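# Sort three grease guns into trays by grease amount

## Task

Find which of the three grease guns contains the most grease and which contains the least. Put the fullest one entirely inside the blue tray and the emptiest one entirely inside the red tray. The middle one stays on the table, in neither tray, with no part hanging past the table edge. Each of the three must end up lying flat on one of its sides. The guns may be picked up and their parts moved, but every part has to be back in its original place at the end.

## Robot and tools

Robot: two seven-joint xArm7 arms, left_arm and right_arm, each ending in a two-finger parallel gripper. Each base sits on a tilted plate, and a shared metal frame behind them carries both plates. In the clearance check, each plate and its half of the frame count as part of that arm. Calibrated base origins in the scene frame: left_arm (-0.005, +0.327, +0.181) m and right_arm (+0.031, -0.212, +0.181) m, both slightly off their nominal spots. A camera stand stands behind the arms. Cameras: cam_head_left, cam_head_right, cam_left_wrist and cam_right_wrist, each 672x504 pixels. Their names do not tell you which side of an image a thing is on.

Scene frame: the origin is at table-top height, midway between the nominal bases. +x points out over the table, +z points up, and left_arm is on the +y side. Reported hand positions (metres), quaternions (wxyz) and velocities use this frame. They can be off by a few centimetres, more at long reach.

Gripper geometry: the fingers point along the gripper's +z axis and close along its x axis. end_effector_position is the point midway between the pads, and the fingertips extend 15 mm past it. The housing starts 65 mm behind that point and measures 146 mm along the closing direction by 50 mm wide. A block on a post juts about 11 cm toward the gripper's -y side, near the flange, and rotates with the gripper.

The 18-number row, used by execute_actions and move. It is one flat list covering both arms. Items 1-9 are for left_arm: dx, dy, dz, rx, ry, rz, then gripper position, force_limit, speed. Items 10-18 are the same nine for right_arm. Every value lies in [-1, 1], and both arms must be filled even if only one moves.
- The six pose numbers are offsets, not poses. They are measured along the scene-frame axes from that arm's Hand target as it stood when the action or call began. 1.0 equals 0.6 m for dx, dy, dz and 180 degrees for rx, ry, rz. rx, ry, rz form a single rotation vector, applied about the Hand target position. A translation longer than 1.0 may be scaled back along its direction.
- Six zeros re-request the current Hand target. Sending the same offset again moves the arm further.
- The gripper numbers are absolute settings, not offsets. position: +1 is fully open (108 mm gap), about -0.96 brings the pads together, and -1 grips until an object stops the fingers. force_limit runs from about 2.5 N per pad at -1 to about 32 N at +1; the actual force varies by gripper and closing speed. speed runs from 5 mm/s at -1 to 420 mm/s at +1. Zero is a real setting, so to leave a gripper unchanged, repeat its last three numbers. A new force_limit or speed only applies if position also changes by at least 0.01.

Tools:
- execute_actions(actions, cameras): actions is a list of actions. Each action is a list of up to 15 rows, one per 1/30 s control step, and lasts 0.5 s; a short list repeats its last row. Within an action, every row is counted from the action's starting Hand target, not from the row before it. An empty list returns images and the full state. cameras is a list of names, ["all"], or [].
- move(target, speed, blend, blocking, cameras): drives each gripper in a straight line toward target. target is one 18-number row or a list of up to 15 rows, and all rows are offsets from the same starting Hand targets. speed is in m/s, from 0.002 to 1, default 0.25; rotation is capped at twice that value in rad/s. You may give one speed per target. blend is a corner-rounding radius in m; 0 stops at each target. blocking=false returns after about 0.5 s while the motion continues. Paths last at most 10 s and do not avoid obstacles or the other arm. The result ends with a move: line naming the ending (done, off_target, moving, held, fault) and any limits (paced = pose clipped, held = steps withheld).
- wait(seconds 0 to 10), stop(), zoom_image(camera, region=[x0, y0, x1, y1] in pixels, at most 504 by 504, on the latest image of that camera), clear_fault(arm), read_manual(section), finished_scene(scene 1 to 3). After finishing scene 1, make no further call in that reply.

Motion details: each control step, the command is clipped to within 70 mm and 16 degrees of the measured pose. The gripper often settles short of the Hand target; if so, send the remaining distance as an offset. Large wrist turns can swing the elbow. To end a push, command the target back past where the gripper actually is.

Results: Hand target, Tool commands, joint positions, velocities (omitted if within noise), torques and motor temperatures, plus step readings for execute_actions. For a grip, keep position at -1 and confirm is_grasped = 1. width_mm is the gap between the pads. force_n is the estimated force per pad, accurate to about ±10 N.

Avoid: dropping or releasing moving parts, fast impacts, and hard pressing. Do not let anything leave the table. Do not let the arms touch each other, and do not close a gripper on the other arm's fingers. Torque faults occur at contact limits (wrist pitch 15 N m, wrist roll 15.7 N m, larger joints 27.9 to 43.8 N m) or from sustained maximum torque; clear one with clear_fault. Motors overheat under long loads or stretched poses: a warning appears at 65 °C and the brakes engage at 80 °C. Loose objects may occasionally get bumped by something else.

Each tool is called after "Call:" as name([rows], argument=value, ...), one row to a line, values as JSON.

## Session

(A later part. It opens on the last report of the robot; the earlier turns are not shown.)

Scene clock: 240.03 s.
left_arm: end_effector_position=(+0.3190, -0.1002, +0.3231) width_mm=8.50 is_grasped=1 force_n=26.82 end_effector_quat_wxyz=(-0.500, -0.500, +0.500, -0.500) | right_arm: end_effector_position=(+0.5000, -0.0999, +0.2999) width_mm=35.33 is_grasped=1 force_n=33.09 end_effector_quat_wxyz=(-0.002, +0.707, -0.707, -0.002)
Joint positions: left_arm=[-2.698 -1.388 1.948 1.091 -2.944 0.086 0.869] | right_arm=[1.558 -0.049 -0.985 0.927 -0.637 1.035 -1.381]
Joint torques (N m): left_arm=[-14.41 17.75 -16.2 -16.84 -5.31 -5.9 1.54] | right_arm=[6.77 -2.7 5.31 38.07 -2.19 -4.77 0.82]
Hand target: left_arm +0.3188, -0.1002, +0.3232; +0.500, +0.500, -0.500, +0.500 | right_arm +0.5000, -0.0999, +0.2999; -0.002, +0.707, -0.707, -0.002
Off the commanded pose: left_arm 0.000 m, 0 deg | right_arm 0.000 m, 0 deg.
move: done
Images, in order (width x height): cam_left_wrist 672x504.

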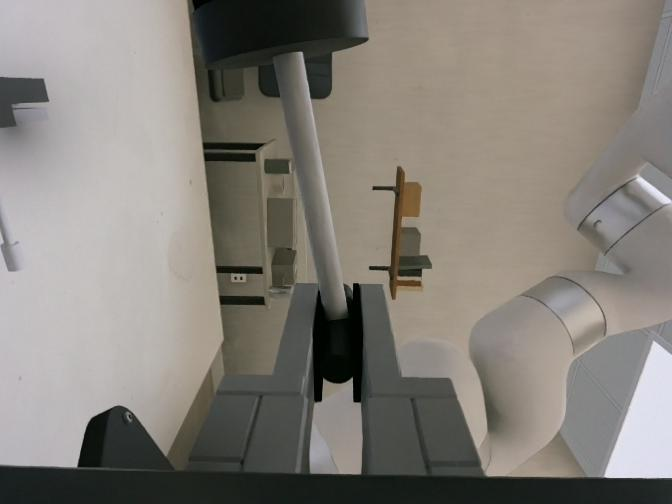

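Call:
move([
  [0.099,0,-0.015,0,0,0,-1,0.1,-0.2,0,0,0,0,0,0,-1,0.6,-0.1],
  [0.099,0,-0.015,0,0,0,0.2,0,0,0,0,0,0,0,0,-1,0.6,-0.1],
  [0.099,0.4,-0.015,0,0,0,0.2,0,0,0,0,0,0,0,0,-1,0.6,-0.1],
], speed=[0.08,0.2,0.4], cameras=["cam_left_wrist"])

Call:
move([
  [0.05,0.45,0.15,0.5,0,0,0.3,0,0,0,0,0,0,-0.053,0,-1,0.6,-0.1],
  [0.05,0.45,0.15,0.5,0,0,0.3,0,0,-0.0833,0.475,-0.167,0,-0.053,0,-1,0.6,-0.1],
  [0.05,0.45,0.15,0.5,0,0,0.3,0,0,-0.0833,0.475,-0.446,0,-0.053,0,-1,0.6,-0.1],
], speed=[0.4,0.4,0.25], cameras=["cam_head_left","cam_head_right","cam_left_wrist","cam_right_wrist"])

Scene clock: 260.13 s.
left_arm: end_effector_position=(+0.3782, +0.1397, +0.3142) width_mm=63.99 is_grasped=0 force_n=0.00 end_effector_quat_wxyz=(-0.500, -0.500, +0.500, -0.500) | right_arm: end_effector_position=(+0.4999, -0.0999, +0.2999) width_mm=35.33 is_grasped=1 force_n=33.23 end_effector_quat_wxyz=(-0.002, +0.707, -0.707, -0.002)
Joint positions: left_arm=[-1.996 -1.275 1.712 0.926 -2.969 -0.443 0.92] | right_arm=[1.558 -0.049 -0.985 0.927 -0.637 1.035 -1.381]
Joint torques (N m): left_arm=[-0.94 22.16 -22.56 -5.06 -6.63 -3.77 1.42] | right_arm=[16.96 -4.47 14.36 27.02 1.03 -0.98 -0.22]
Motor temperatures (°C): left_arm=[33 35 37 35 32 32 33] | right_arm=[33 39 39 34 31 33 35]
Hand target: left_arm +0.3782, +0.1398, +0.3142; +0.500, +0.500, -0.500, +0.500 | right_arm +0.5000, -0.0999, +0.2999; -0.002, +0.707, -0.707, -0.002
Off the commanded pose: left_arm 0.000 m, 0 deg | right_arm 0.000 m, 0 deg.
move: done; limits=paced
Images, in order (width x height): cam_left_wrist 672x504.

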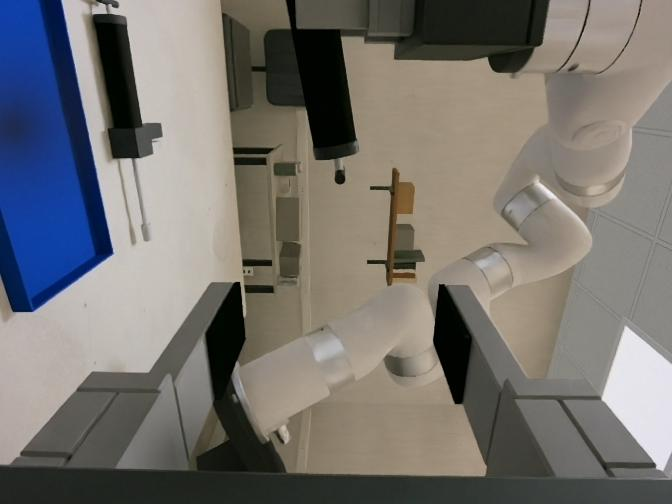

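Scene clock: 265.03 s.
left_arm: end_effector_position=(+0.4082, +0.4098, +0.4042) width_mm=69.50 is_grasped=0 force_n=0.00 end_effector_quat_wxyz=(+0.000, +0.707, -0.707, +0.000) | right_arm: end_effector_position=(+0.4500, +0.1852, +0.0324) width_mm=35.33 is_grasped=1 force_n=33.24 end_effector_quat_wxyz=(-0.061, +0.705, -0.704, +0.057)
Joint positions: left_arm=[-1.213 -0.173 0.639 1.192 -2.523 -1.365 0.038] | right_arm=[1.223 1.236 -0.549 1.491 -0.214 0.421 -1.147]
Joint torques (N m): left_arm=[-1.22 0.61 -14.45 8.12 2.48 -5.84 -1.24] | right_arm=[13.28 -21.71 0.67 25.88 1.08 -0.95 -0.06]
Hand target: left_arm +0.4082, +0.4098, +0.4042; +0.000, +0.707, -0.707, +0.000 | right_arm +0.4500, +0.1851, +0.0323; -0.061, +0.705, -0.704, +0.057
Off the commanded pose: left_arm 0.000 m, 0 deg | right_arm 0.000 m, 0 deg.
move: done; limits=paced

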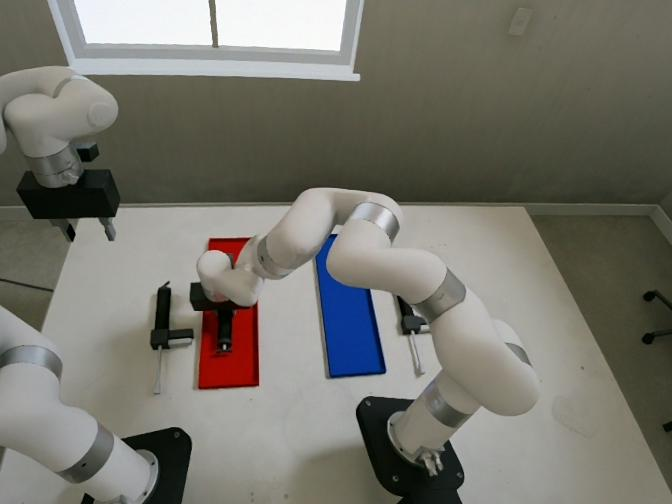

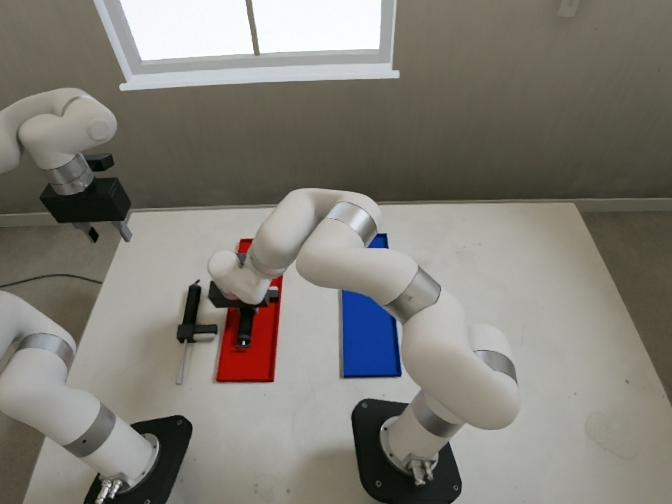

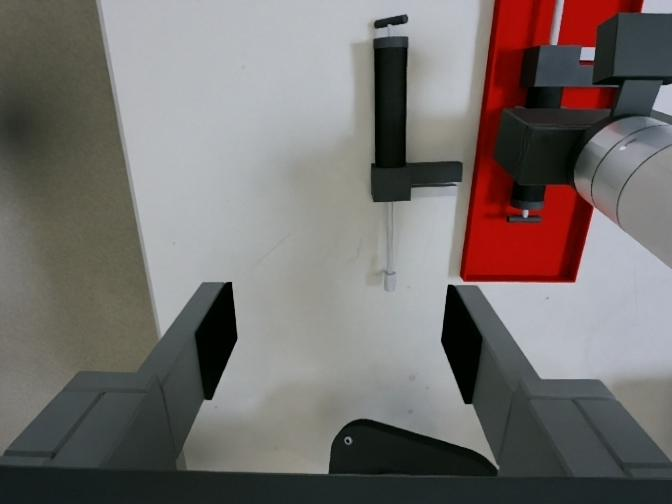

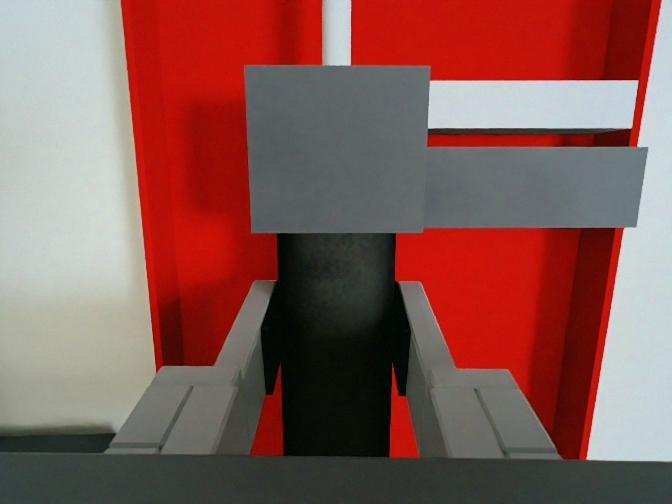

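Call:
move([
  [0,0,0,0,0,0,0.3,0,0,0,0,0,0,0,0,0.2,0,0],
  [0,0,0,0,0,0,0.3,0,0,0,0,0.35,0,0,0,0.2,0,0],
  [0.0113,-0.11,-0.3,0,0,0.0167,0.3,0,0,0.15,-0.525,0.447,0.4963,0.042,0.041,0.2,0,0],
  [0.0113,-0.11,-0.629,0,0,0.0167,0.3,0,0,0.15,-0.525,0.447,0.4963,0.042,0.041,0.2,0,0],
  [0.0113,-0.11,-0.629,0,0,0.0167,-1,0.6,-0.1,0.15,-0.525,0.447,0.4963,0.042,0.041,0.2,0,0],
], speed=[0.3,0.4,0.5,0.3,0.3], cameras=["cam_head_left"])

Call:
move([
  [0,0,0.3,0,0,0,-1,0.6,-0.1,0,0,0,0,0,0,0.2,0,0],
  [0.0007,-0.4,0.455,0,0,-0.0167,-1,0.6,-0.1,0,0,0,0,0,0,0.2,0,0],
], speed=0.4, cameras=["cam_head_left","cam_right_wrist"])

Scene clock: 295.20 s.
left_arm: end_effector_position=(+0.4149, +0.3438, +0.0267) width_mm=35.20 is_grasped=1 force_n=42.07 end_effector_quat_wxyz=(+0.000, +0.725, -0.688, +0.000) | right_arm: end_effector_position=(+0.5400, -0.1299, +0.3005) width_mm=64.00 is_grasped=0 force_n=0.00 end_effector_quat_wxyz=(-0.499, +0.500, -0.501, -0.499)
Joint positions: left_arm=[-0.675 0.73 0.582 1.132 -2.844 -0.324 0.178] | right_arm=[1.769 -0.414 -1.842 0.9 0.961 1.029 -3.288]
Joint torques (N m): left_arm=[-9.96 -26.2 -1.47 6.01 -1.37 -5.68 0.85] | right_arm=[15.91 6.87 11.54 14.48 -1.15 2.97 1]
Hand target: left_arm +0.4150, +0.3438, +0.0268; +0.000, +0.725, -0.688, +0.000 | right_arm +0.5400, -0.1299, +0.3005; +0.499, -0.500, +0.501, +0.499
Off the commanded pose: left_arm 0.000 m, 0 deg | right_arm 0.000 m, 0 deg.
move: done; limits=paced
Images, in order (width x height): cam_head_left 672x504.

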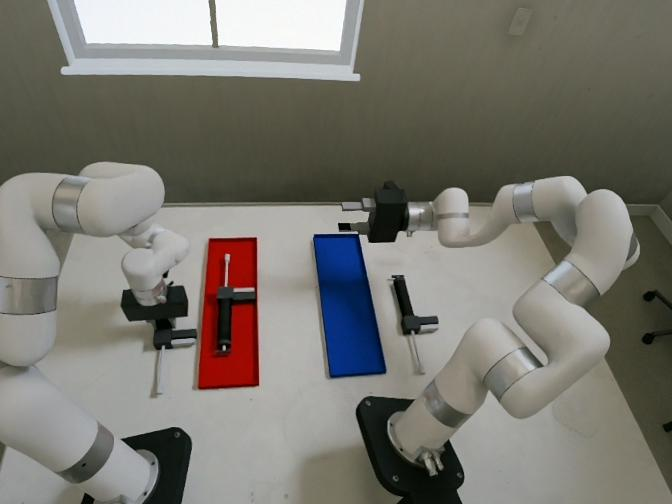

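Scene clock: 297.53 s.
left_arm: end_effector_position=(+0.4154, +0.1038, +0.2998) width_mm=35.20 is_grasped=1 force_n=42.17 end_effector_quat_wxyz=(+0.000, +0.707, -0.707, +0.000) | right_arm: end_effector_position=(+0.5400, -0.1299, +0.3005) width_mm=64.00 is_grasped=0 force_n=0.00 end_effector_quat_wxyz=(-0.499, +0.500, -0.501, -0.499)
Joint positions: left_arm=[-1.161 0.754 0.475 1.721 -2.951 -1.131 -0.118] | right_arm=[1.769 -0.414 -1.842 0.9 0.961 1.029 -3.288]
Joint torques (N m): left_arm=[-8.05 -27.45 -7.27 13.81 -2.94 -6.87 1.35] | right_arm=[15.89 7.06 11.72 14.37 -1.02 2.92 1.01]
Hand target: left_arm +0.4154, +0.1038, +0.2998; +0.000, +0.707, -0.707, +0.000 | right_arm +0.5400, -0.1299, +0.3005; +0.499, -0.500, +0.501, +0.499
Off the commanded pose: left_arm 0.000 m, 0 deg | right_arm 0.000 m, 0 deg.
move: done
Images, in order (width x height): cam_head_left 672x504, cam_right_wrist 672x504.

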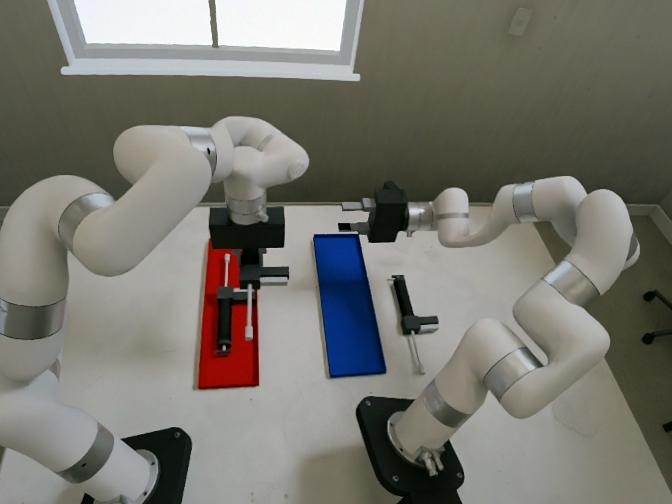

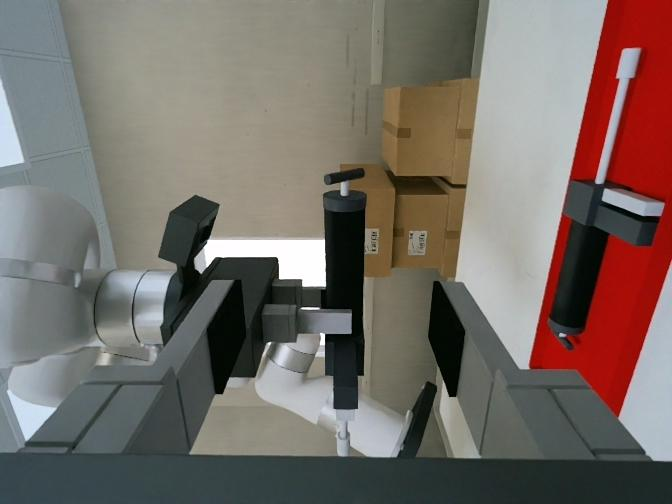

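Call:
move([
  [0,0,0,0,0,0,-1,0.6,-0.1,0.002,0.3895,-0.015,0,0,0,0.2,0,0],
  [0,0,0,0,0,0,-1,0.6,-0.1,0.002,0.3895,-0.015,0,0,0,-1,0.1,-0.2],
], speed=0.35)

Call:
move([
  [0,0,0,0,0,0,-1,0.6,-0.1,0.033,0,0,0,0,0,-1,0.1,-0.2],
], speed=0.06)

Call:
move([
  [0,0,0,0,0,0,-1,0.6,-0.1,0.033,0,0,0,0,0,-1,0.1,-0.2],
], speed=0.06, cameras=["cam_right_wrist"])

Scene clock: 308.03 s.
left_arm: end_effector_position=(+0.4154, +0.1038, +0.2997) width_mm=35.20 is_grasped=1 force_n=42.00 end_effector_quat_wxyz=(+0.000, +0.707, -0.707, +0.000) | right_arm: end_effector_position=(+0.5412, +0.1038, +0.2915) width_mm=8.43 is_grasped=1 force_n=29.04 end_effector_quat_wxyz=(-0.499, +0.500, -0.501, -0.499)
Joint positions: left_arm=[-1.161 0.754 0.475 1.721 -2.951 -1.131 -0.118] | right_arm=[2.534 -0.849 -2.024 1.068 1.155 0.402 -3.453]
Joint torques (N m): left_arm=[-9.75 -31.22 -6.96 13.66 -2.43 -6.22 1.19] | right_arm=[19.44 12 19.38 6.87 -1.75 2.37 1.08]
Hand target: left_arm +0.4154, +0.1038, +0.2998; +0.000, +0.707, -0.707, +0.000 | right_arm +0.5412, +0.1038, +0.2915; +0.499, -0.500, +0.501, +0.499
Off the commanded pose: left_arm 0.000 m, 0 deg | right_arm 0.000 m, 0 deg.
move: done

Scene clock: 308.87 s.
left_arm: end_effector_position=(+0.4154, +0.1038, +0.2997) width_mm=35.20 is_grasped=1 force_n=41.46 end_effector_quat_wxyz=(+0.000, +0.707, -0.707, +0.000) | right_arm: end_effector_position=(+0.5610, +0.1038, +0.2915) width_mm=8.43 is_grasped=1 force_n=29.03 end_effector_quat_wxyz=(-0.499, +0.500, -0.501, -0.499)
Joint positions: left_arm=[-1.161 0.754 0.475 1.721 -2.951 -1.131 -0.118] | right_arm=[2.572 -0.847 -2.063 1.13 1.103 0.435 -3.39]
Joint torques (N m): left_arm=[-12.39 -37.16 -6.88 13.02 -1.04 -5.29 0.85] | right_arm=[22.69 18.56 17.6 10.52 -1.89 2.68 1.13]
Hand target: left_arm +0.4154, +0.1038, +0.2998; +0.000, +0.707, -0.707, +0.000 | right_arm +0.5610, +0.1038, +0.2915; +0.499, -0.500, +0.501, +0.499
Off the commanded pose: left_arm 0.000 m, 0 deg | right_arm 0.000 m, 0 deg.
move: done

Scene clock: 309.70 s.
left_arm: end_effector_position=(+0.4154, +0.1038, +0.2997) width_mm=35.20 is_grasped=1 force_n=41.14 end_effector_quat_wxyz=(+0.000, +0.707, -0.707, +0.000) | right_arm: end_effector_position=(+0.5808, +0.1038, +0.2915) width_mm=8.43 is_grasped=1 force_n=29.03 end_effector_quat_wxyz=(-0.499, +0.500, -0.501, -0.499)
Joint positions: left_arm=[-1.161 0.754 0.475 1.721 -2.951 -1.131 -0.118] | right_arm=[2.61 -0.85 -2.102 1.195 1.054 0.469 -3.329]
Joint torques (N m): left_arm=[-15.01 -37.48 -6.6 12.37 0.94 -4.94 0.33] | right_arm=[23.68 12.87 17.99 10.71 -1.79 2.78 0.99]
Hand target: left_arm +0.4154, +0.1038, +0.2998; +0.000, +0.707, -0.707, +0.000 | right_arm +0.5808, +0.1038, +0.2915; +0.499, -0.500, +0.501, +0.499
Off the commanded pose: left_arm 0.000 m, 0 deg | right_arm 0.000 m, 0 deg.
move: done
Images, in order (width x height): cam_right_wrist 672x504.

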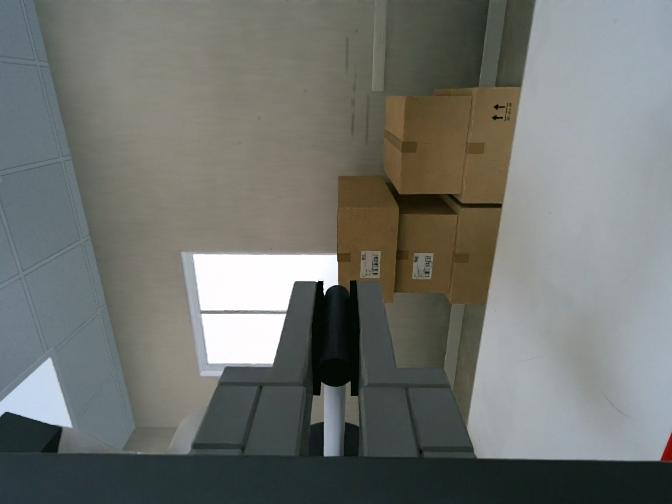

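Call:
move([
  [0,0,0,0,0,0,-1,0.6,-0.1,-0.066,0,0,0,0,0,-1,0.1,-0.2],
  [0,0,0,0,0,0,-1,0.6,-0.1,-0.066,0,0,0,0,0,0.2,0,0],
  [0,0,0,0,0,0,-1,0.6,-0.1,-0.066,-0.45,0.05,0,0,0,0.2,0,0],
  [0,0,0,0,0,0,-1,0.6,-0.1,-0.15,-0.95,0.2,0,0,0,0.2,0,0],
], speed=[0.08,0.2,0.4,0.5])

Call:
move([
  [0.091,-0.4197,-0.2,0,0,0,-1,0.6,-0.1,0,0,0,0,0,0,0.2,0,0],
  [0.091,-0.4197,-0.4485,0,0,0,-1,0.6,-0.1,0,0,0,0,0,0,0.2,0,0],
], speed=[0.4,0.2], cameras=["all"])

Scene clock: 322.33 s.
left_arm: end_effector_position=(+0.4154, +0.1037, +0.2998) width_mm=35.20 is_grasped=1 force_n=40.94 end_effector_quat_wxyz=(+0.000, +0.707, -0.707, +0.000) | right_arm: end_effector_position=(+0.4908, -0.4662, +0.4115) width_mm=64.00 is_grasped=0 force_n=0.00 end_effector_quat_wxyz=(-0.499, +0.500, -0.501, -0.499)
Joint positions: left_arm=[-1.161 0.754 0.475 1.721 -2.951 -1.131 -0.118] | right_arm=[1.11 -0.244 -1.865 1.45 0.774 2.031 -3.121]
Joint torques (N m): left_arm=[-11.63 -31.27 -5.32 13.71 1.72 -0.6 0.81] | right_arm=[8.25 6.31 4.33 23.02 0.21 2.74 1.12]
Hand target: left_arm +0.4154, +0.1038, +0.2998; +0.000, +0.707, -0.707, +0.000 | right_arm +0.4908, -0.4662, +0.4115; +0.499, -0.500, +0.501, +0.499
Off the commanded pose: left_arm 0.000 m, 0 deg | right_arm 0.000 m, 0 deg.
move: done; limits=paced

Scene clock: 325.70 s.
left_arm: end_effector_position=(+0.4694, -0.1473, +0.0311) width_mm=35.20 is_grasped=1 force_n=40.51 end_effector_quat_wxyz=(-0.049, -0.679, +0.680, -0.273) | right_arm: end_effector_position=(+0.4908, -0.4662, +0.4115) width_mm=64.00 is_grasped=0 force_n=0.00 end_effector_quat_wxyz=(-0.499, +0.500, -0.501, -0.499)
Joint positions: left_arm=[-0.875 1.735 0.311 2.707 -2.898 -0.567 -0.277] | right_arm=[1.11 -0.244 -1.865 1.45 0.774 2.031 -3.121]
Joint torques (N m): left_arm=[1.74 -16.23 -2.35 1.52 3.69 -1.66 -1.28] | right_arm=[8.32 6.51 4.3 22.87 0.45 2.46 1.1]
Hand target: left_arm +0.4700, -0.1481, +0.0307; +0.025, +0.700, -0.700, +0.139 | right_arm +0.4908, -0.4662, +0.4115; +0.499, -0.500, +0.501, +0.499
Off the commanded pose: left_arm 0.001 m, 32 deg; orientation clipped | right_arm 0.000 m, 0 deg.
elbow stopped short (left arm): the move would have taken joint 4 (elbow) straighter than the controller allows.
elbow read too straight (left arm): the controller reads joint 4 (elbow) straighter than it allows; while it does, the hand can move without a command.
move: off_target (left_arm); limits=paced

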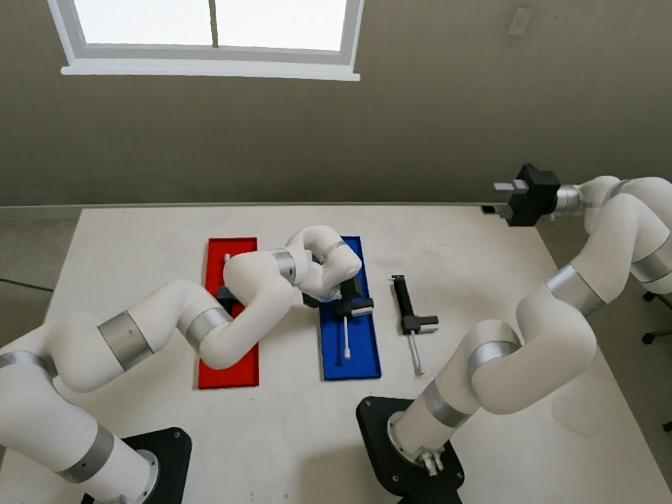

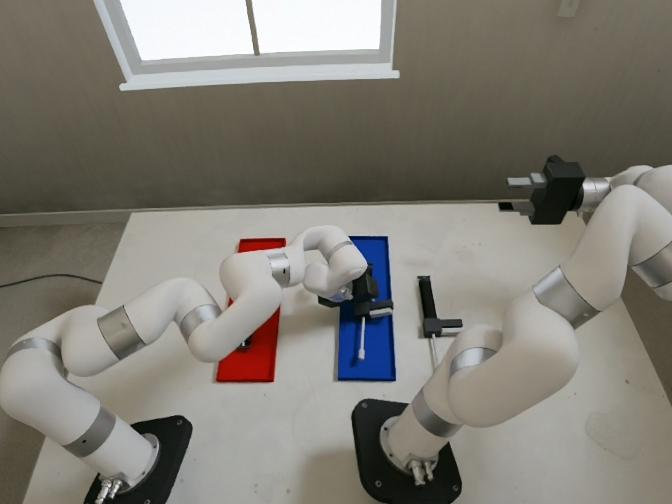

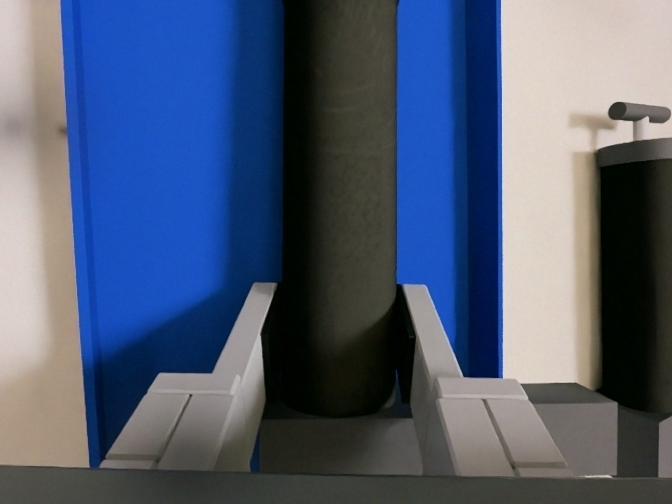

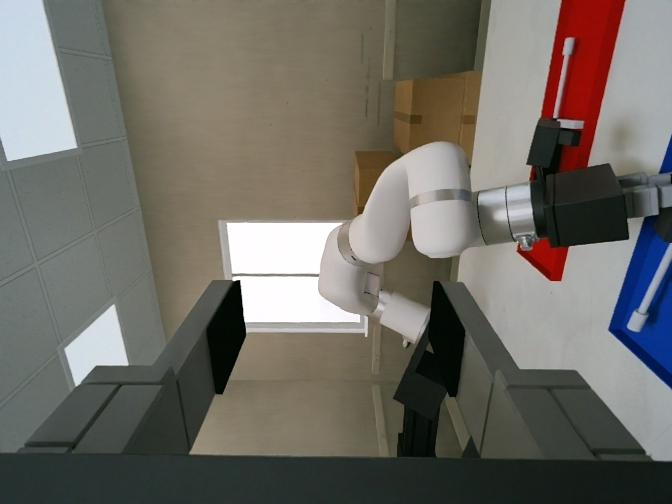

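Call:
move([
  [0,0.05,0.15,0.074,0.051,0,-1,0.6,-0.1,0,0,0,0,0,0,0.2,0,0],
  [-0.033,0.297,0.15,0.074,0.051,0,-1,0.6,-0.1,0,0,0,0,0,0,0.2,0,0],
  [-0.033,0.297,-0.0065,0.074,0.051,0,-1,0.6,-0.1,0,0,0,0,0,0,0.2,0,0],
], speed=[0.25,0.4,0.25], cameras=["cam_head_left","cam_head_right","cam_left_wrist"])

Scene clock: 349.43 s.
left_arm: end_effector_position=(+0.4502, +0.0302, +0.0269) width_mm=35.21 is_grasped=1 force_n=38.09 end_effector_quat_wxyz=(+0.000, +0.707, -0.707, +0.000) | right_arm: end_effector_position=(+0.4908, -0.4662, +0.4115) width_mm=64.00 is_grasped=0 force_n=0.00 end_effector_quat_wxyz=(-0.499, +0.500, -0.501, -0.499)
Joint positions: left_arm=[-0.745 1.547 0.231 2.476 -2.829 -1.019 -0.148] | right_arm=[1.11 -0.244 -1.865 1.45 0.774 2.031 -3.121]
Joint torques (N m): left_arm=[-5.9 -27.43 -5.83 10.13 3.1 -1.51 1.44] | right_arm=[8.37 7.19 4.4 22.78 1.09 1.93 0.88]
Hand target: left_arm +0.4502, +0.0301, +0.0268; +0.000, +0.707, -0.707, +0.000 | right_arm +0.4908, -0.4662, +0.4115; +0.499, -0.500, +0.501, +0.499
Off the commanded pose: left_arm 0.000 m, 0 deg | right_arm 0.000 m, 0 deg.
elbow stopped short (left arm): the move would have taken joint 4 (elbow) straighter than the controller allows.
move: done; limits=paced
Images, in order (width x height): cam_head_left 672x504, cam_head_right 672x504, cam_left_wrist 672x504.

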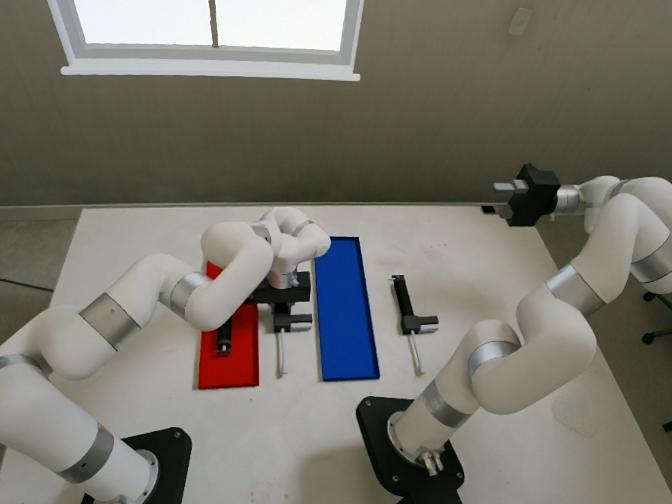

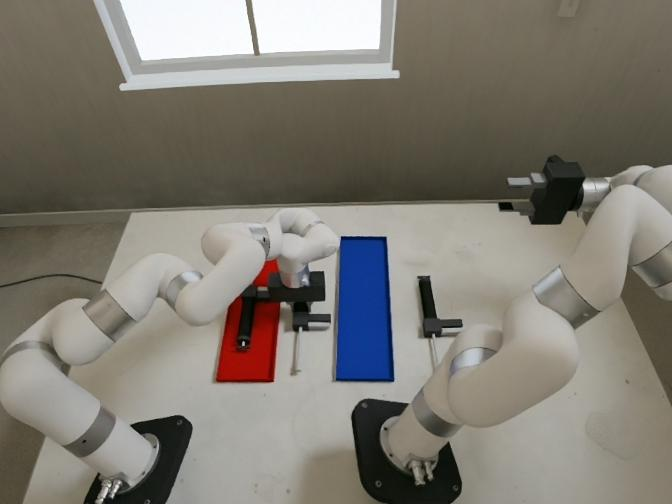

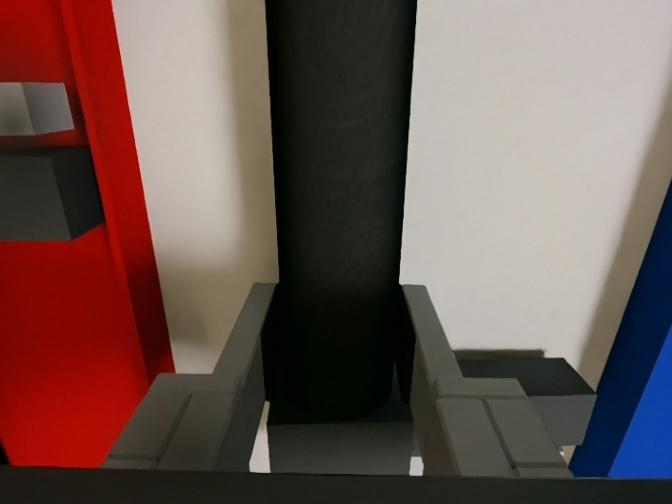

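Call:
move([
  [0,0,0,0,0,0,0.3,0,0,0,0,0,0,0,0,0.2,0,0],
  [0,0,0.3,0,0,0,0.3,0,0,0,0,0,0,0,0,0.2,0,0],
  [-0.08,0.65,0.5,0,0,0,0.3,0,0,-0.068,0.4,-0.15,-0.5,0,0,0.3,0,0],
  [-0.08,0.65,0.5,0,0,0,0.3,0,0,-0.068,0.827,-0.3,-0.5,0,0,0.3,0,0],
], speed=[0.3,0.4,0.5,0.5], cameras=["cam_head_left","cam_right_wrist"])

Scene clock: 362.77 s.
left_arm: end_effector_position=(+0.4022, +0.4201, +0.3268) width_mm=69.50 is_grasped=0 force_n=0.00 end_effector_quat_wxyz=(+0.000, +0.707, -0.707, +0.000) | right_arm: end_effector_position=(+0.4500, +0.0299, +0.2314) width_mm=69.50 is_grasped=0 force_n=0.00 end_effector_quat_wxyz=(+0.000, +0.707, -0.708, +0.001)
Joint positions: left_arm=[-0.925 -0.143 0.512 1.02 -2.513 -1.128 0.074] | right_arm=[1.917 2.091 -1.873 1.095 1.515 1.746 -2.406]
Joint torques (N m): left_arm=[-0.37 -13.73 -6.37 11.14 2.54 -6.01 1.32] | right_arm=[6.42 -12.1 -23.53 4.18 -0.44 -2.7 1.12]
Hand target: left_arm +0.4022, +0.4201, +0.3268; +0.000, +0.707, -0.707, +0.000 | right_arm +0.4500, +0.0300, +0.2315; +0.000, +0.707, -0.708, +0.001
Off the commanded pose: left_arm 0.000 m, 0 deg | right_arm 0.000 m, 0 deg.
move: done; limits=paced
Images, in order (width x height): cam_head_left 672x504, cam_right_wrist 672x504.

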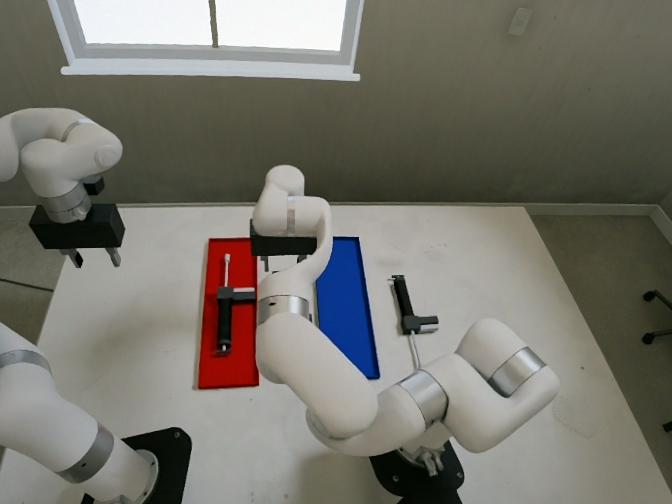

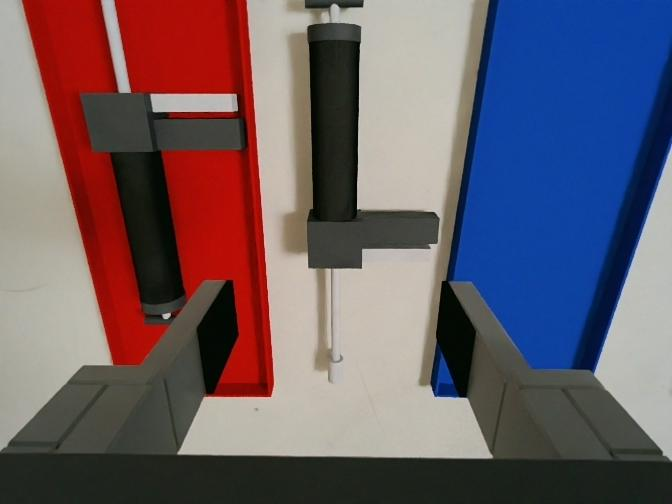

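Call:
move([
  [0,0,0,0,0,0,0.3,0,0,0,0,-0.3412,0,0,0,0.3,0,0],
  [0,0,0,0,0,0,0.3,0,0,0,0,-0.3412,0,0,0,-1,0.6,-0.1],
  [0,0,0,0,0,0,0.3,0,0,0,0,-0.12,0,0,0,-1,0.6,-0.1],
], speed=[0.2,0.3,0.3], cameras=["cam_head_left"])

Scene clock: 376.77 s.
left_arm: end_effector_position=(+0.4022, +0.4201, +0.3268) width_mm=69.50 is_grasped=0 force_n=0.00 end_effector_quat_wxyz=(+0.000, +0.707, -0.707, +0.000) | right_arm: end_effector_position=(+0.4500, +0.0299, +0.1594) width_mm=35.43 is_grasped=1 force_n=26.79 end_effector_quat_wxyz=(+0.000, +0.707, -0.708, +0.001)
Joint positions: left_arm=[-0.925 -0.143 0.512 1.02 -2.513 -1.128 0.074] | right_arm=[1.954 1.954 -1.6 1.074 1.511 1.453 -2.399]
Joint torques (N m): left_arm=[-0.81 -14.09 -6.65 10.67 2.36 -6.06 0.87] | right_arm=[23.64 -17.59 -26.21 -2.01 -1.53 -0.91 1.11]
Hand target: left_arm +0.4022, +0.4201, +0.3268; +0.000, +0.707, -0.707, +0.000 | right_arm +0.4500, +0.0300, +0.1595; +0.000, +0.707, -0.708, +0.001
Off the commanded pose: left_arm 0.000 m, 0 deg | right_arm 0.000 m, 0 deg.
move: done
Images, in order (width x height): cam_head_left 672x504.

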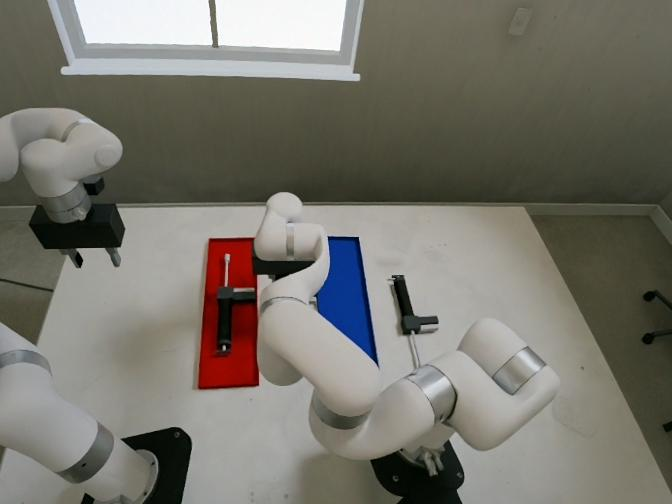

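Call:
move([
  [0,0,0,0,0,0,0.3,0,0,0.042,-0.267,0.02,0,0,0,-1,0.6,-0.1],
  [0,0,0,0,0,0,0.3,0,0,0.042,-0.267,-0.14,0,0,0,-1,0.6,-0.1],
], speed=[0.3,0.25], cameras=["cam_head_left","cam_head_right","cam_right_wrist"])

Scene clock: 382.10 s.
left_arm: end_effector_position=(+0.4022, +0.4201, +0.3268) width_mm=69.50 is_grasped=0 force_n=0.00 end_effector_quat_wxyz=(+0.000, +0.707, -0.707, +0.000) | right_arm: end_effector_position=(+0.4752, -0.1302, +0.0755) width_mm=35.43 is_grasped=1 force_n=26.79 end_effector_quat_wxyz=(+0.000, +0.707, -0.708, +0.001)
Joint positions: left_arm=[-0.925 -0.143 0.512 1.02 -2.513 -1.128 0.074] | right_arm=[1.763 1.98 -1.484 0.846 1.716 1.324 -2.815]
Joint torques (N m): left_arm=[-0.7 -13.87 -6.81 10.8 2.31 -5.95 0.7] | right_arm=[7.46 -8.21 -18.98 1.47 1.09 -3.02 -1.53]
Hand target: left_arm +0.4022, +0.4201, +0.3268; +0.000, +0.707, -0.707, +0.000 | right_arm +0.4752, -0.1302, +0.0755; +0.000, +0.707, -0.708, +0.001
Off the commanded pose: left_arm 0.000 m, 0 deg | right_arm 0.000 m, 0 deg.
move: done
Images, in order (width x height): cam_head_left 672x504, cam_head_right 672x504, cam_right_wrist 672x504.

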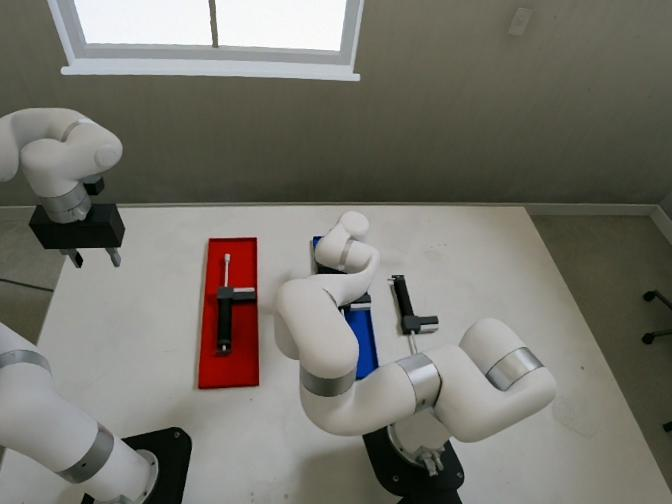

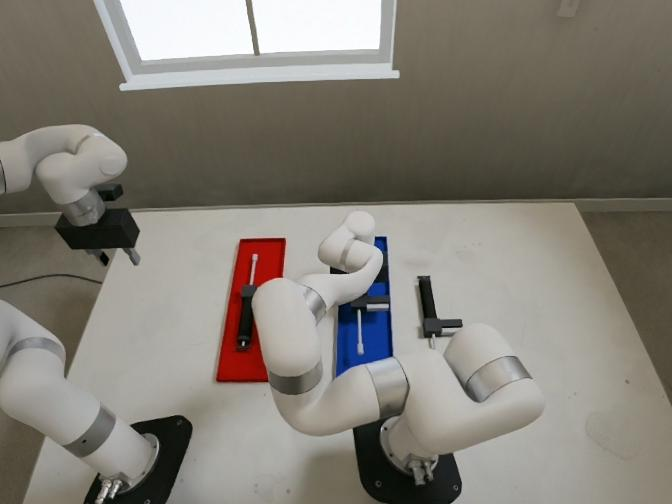

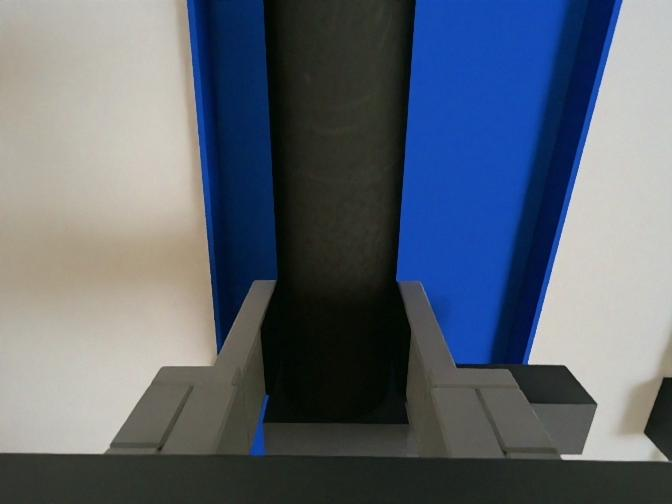

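Call:
move([
  [0,0,0,0,0,0,0.3,0,0,0,0,-0.0745,0,0,0,-1,0.6,-0.1],
  [0,0,0,0,0,0,0.3,0,0,0,0,-0.0745,0,0,0,0.15,0,-0.3],
  [0,0,0,0,0,0,0.3,0,0,0,0,0.2,0,0,0,0.15,0,-0.3],
], speed=[0.15,0.3,0.3], cameras=["cam_head_right","cam_right_wrist","cam_head_left"])

Scene clock: 388.60 s.
left_arm: end_effector_position=(+0.4022, +0.4201, +0.3268) width_mm=69.50 is_grasped=0 force_n=0.00 end_effector_quat_wxyz=(+0.000, +0.707, -0.707, +0.000) | right_arm: end_effector_position=(+0.4752, -0.1303, +0.1955) width_mm=61.24 is_grasped=0 force_n=0.00 end_effector_quat_wxyz=(+0.000, +0.707, -0.708, +0.001)
Joint positions: left_arm=[-0.925 -0.143 0.512 1.02 -2.513 -1.128 0.074] | right_arm=[1.846 1.883 -1.756 0.8 1.432 1.476 -2.788]
Joint torques (N m): left_arm=[-0.79 -13.93 -6.93 10.93 2.42 -6 0.56] | right_arm=[20.97 -13.42 -21.91 7.95 -1.46 -0.44 1.16]
Motor temperatures (°C): left_arm=[33 35 35 34 32 33 33] | right_arm=[33 39 42 29 31 33 35]
Hand target: left_arm +0.4022, +0.4201, +0.3268; +0.000, +0.707, -0.707, +0.000 | right_arm +0.4752, -0.1302, +0.1955; +0.000, +0.707, -0.708, +0.001
Off the commanded pose: left_arm 0.000 m, 0 deg | right_arm 0.000 m, 0 deg.
move: done
Images, in order (width x height): cam_head_left 672x504, cam_head_right 672x504, cam_right_wrist 672x504.

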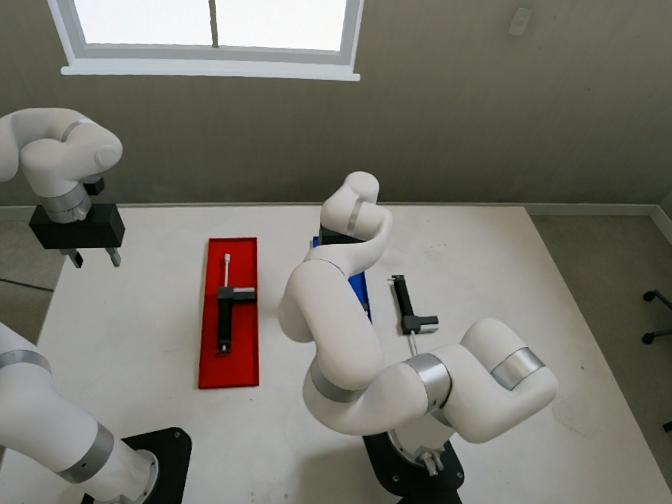

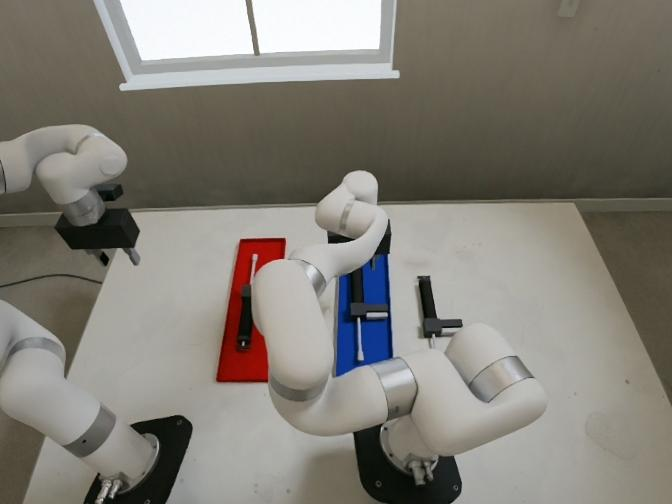

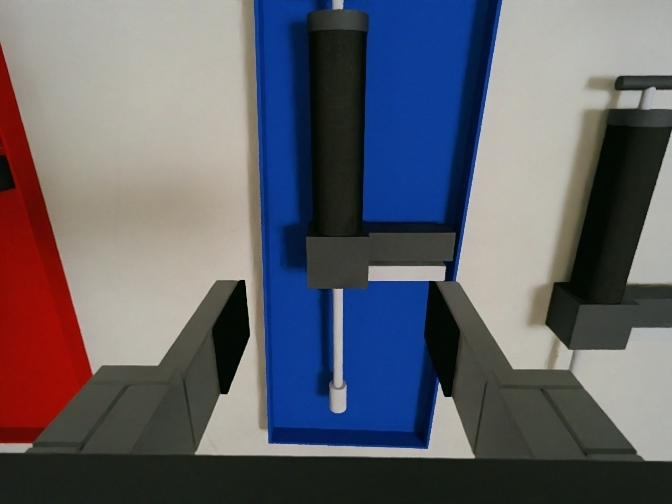

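Call:
finished_scene(scene=3)

The scene is finished: the task was done.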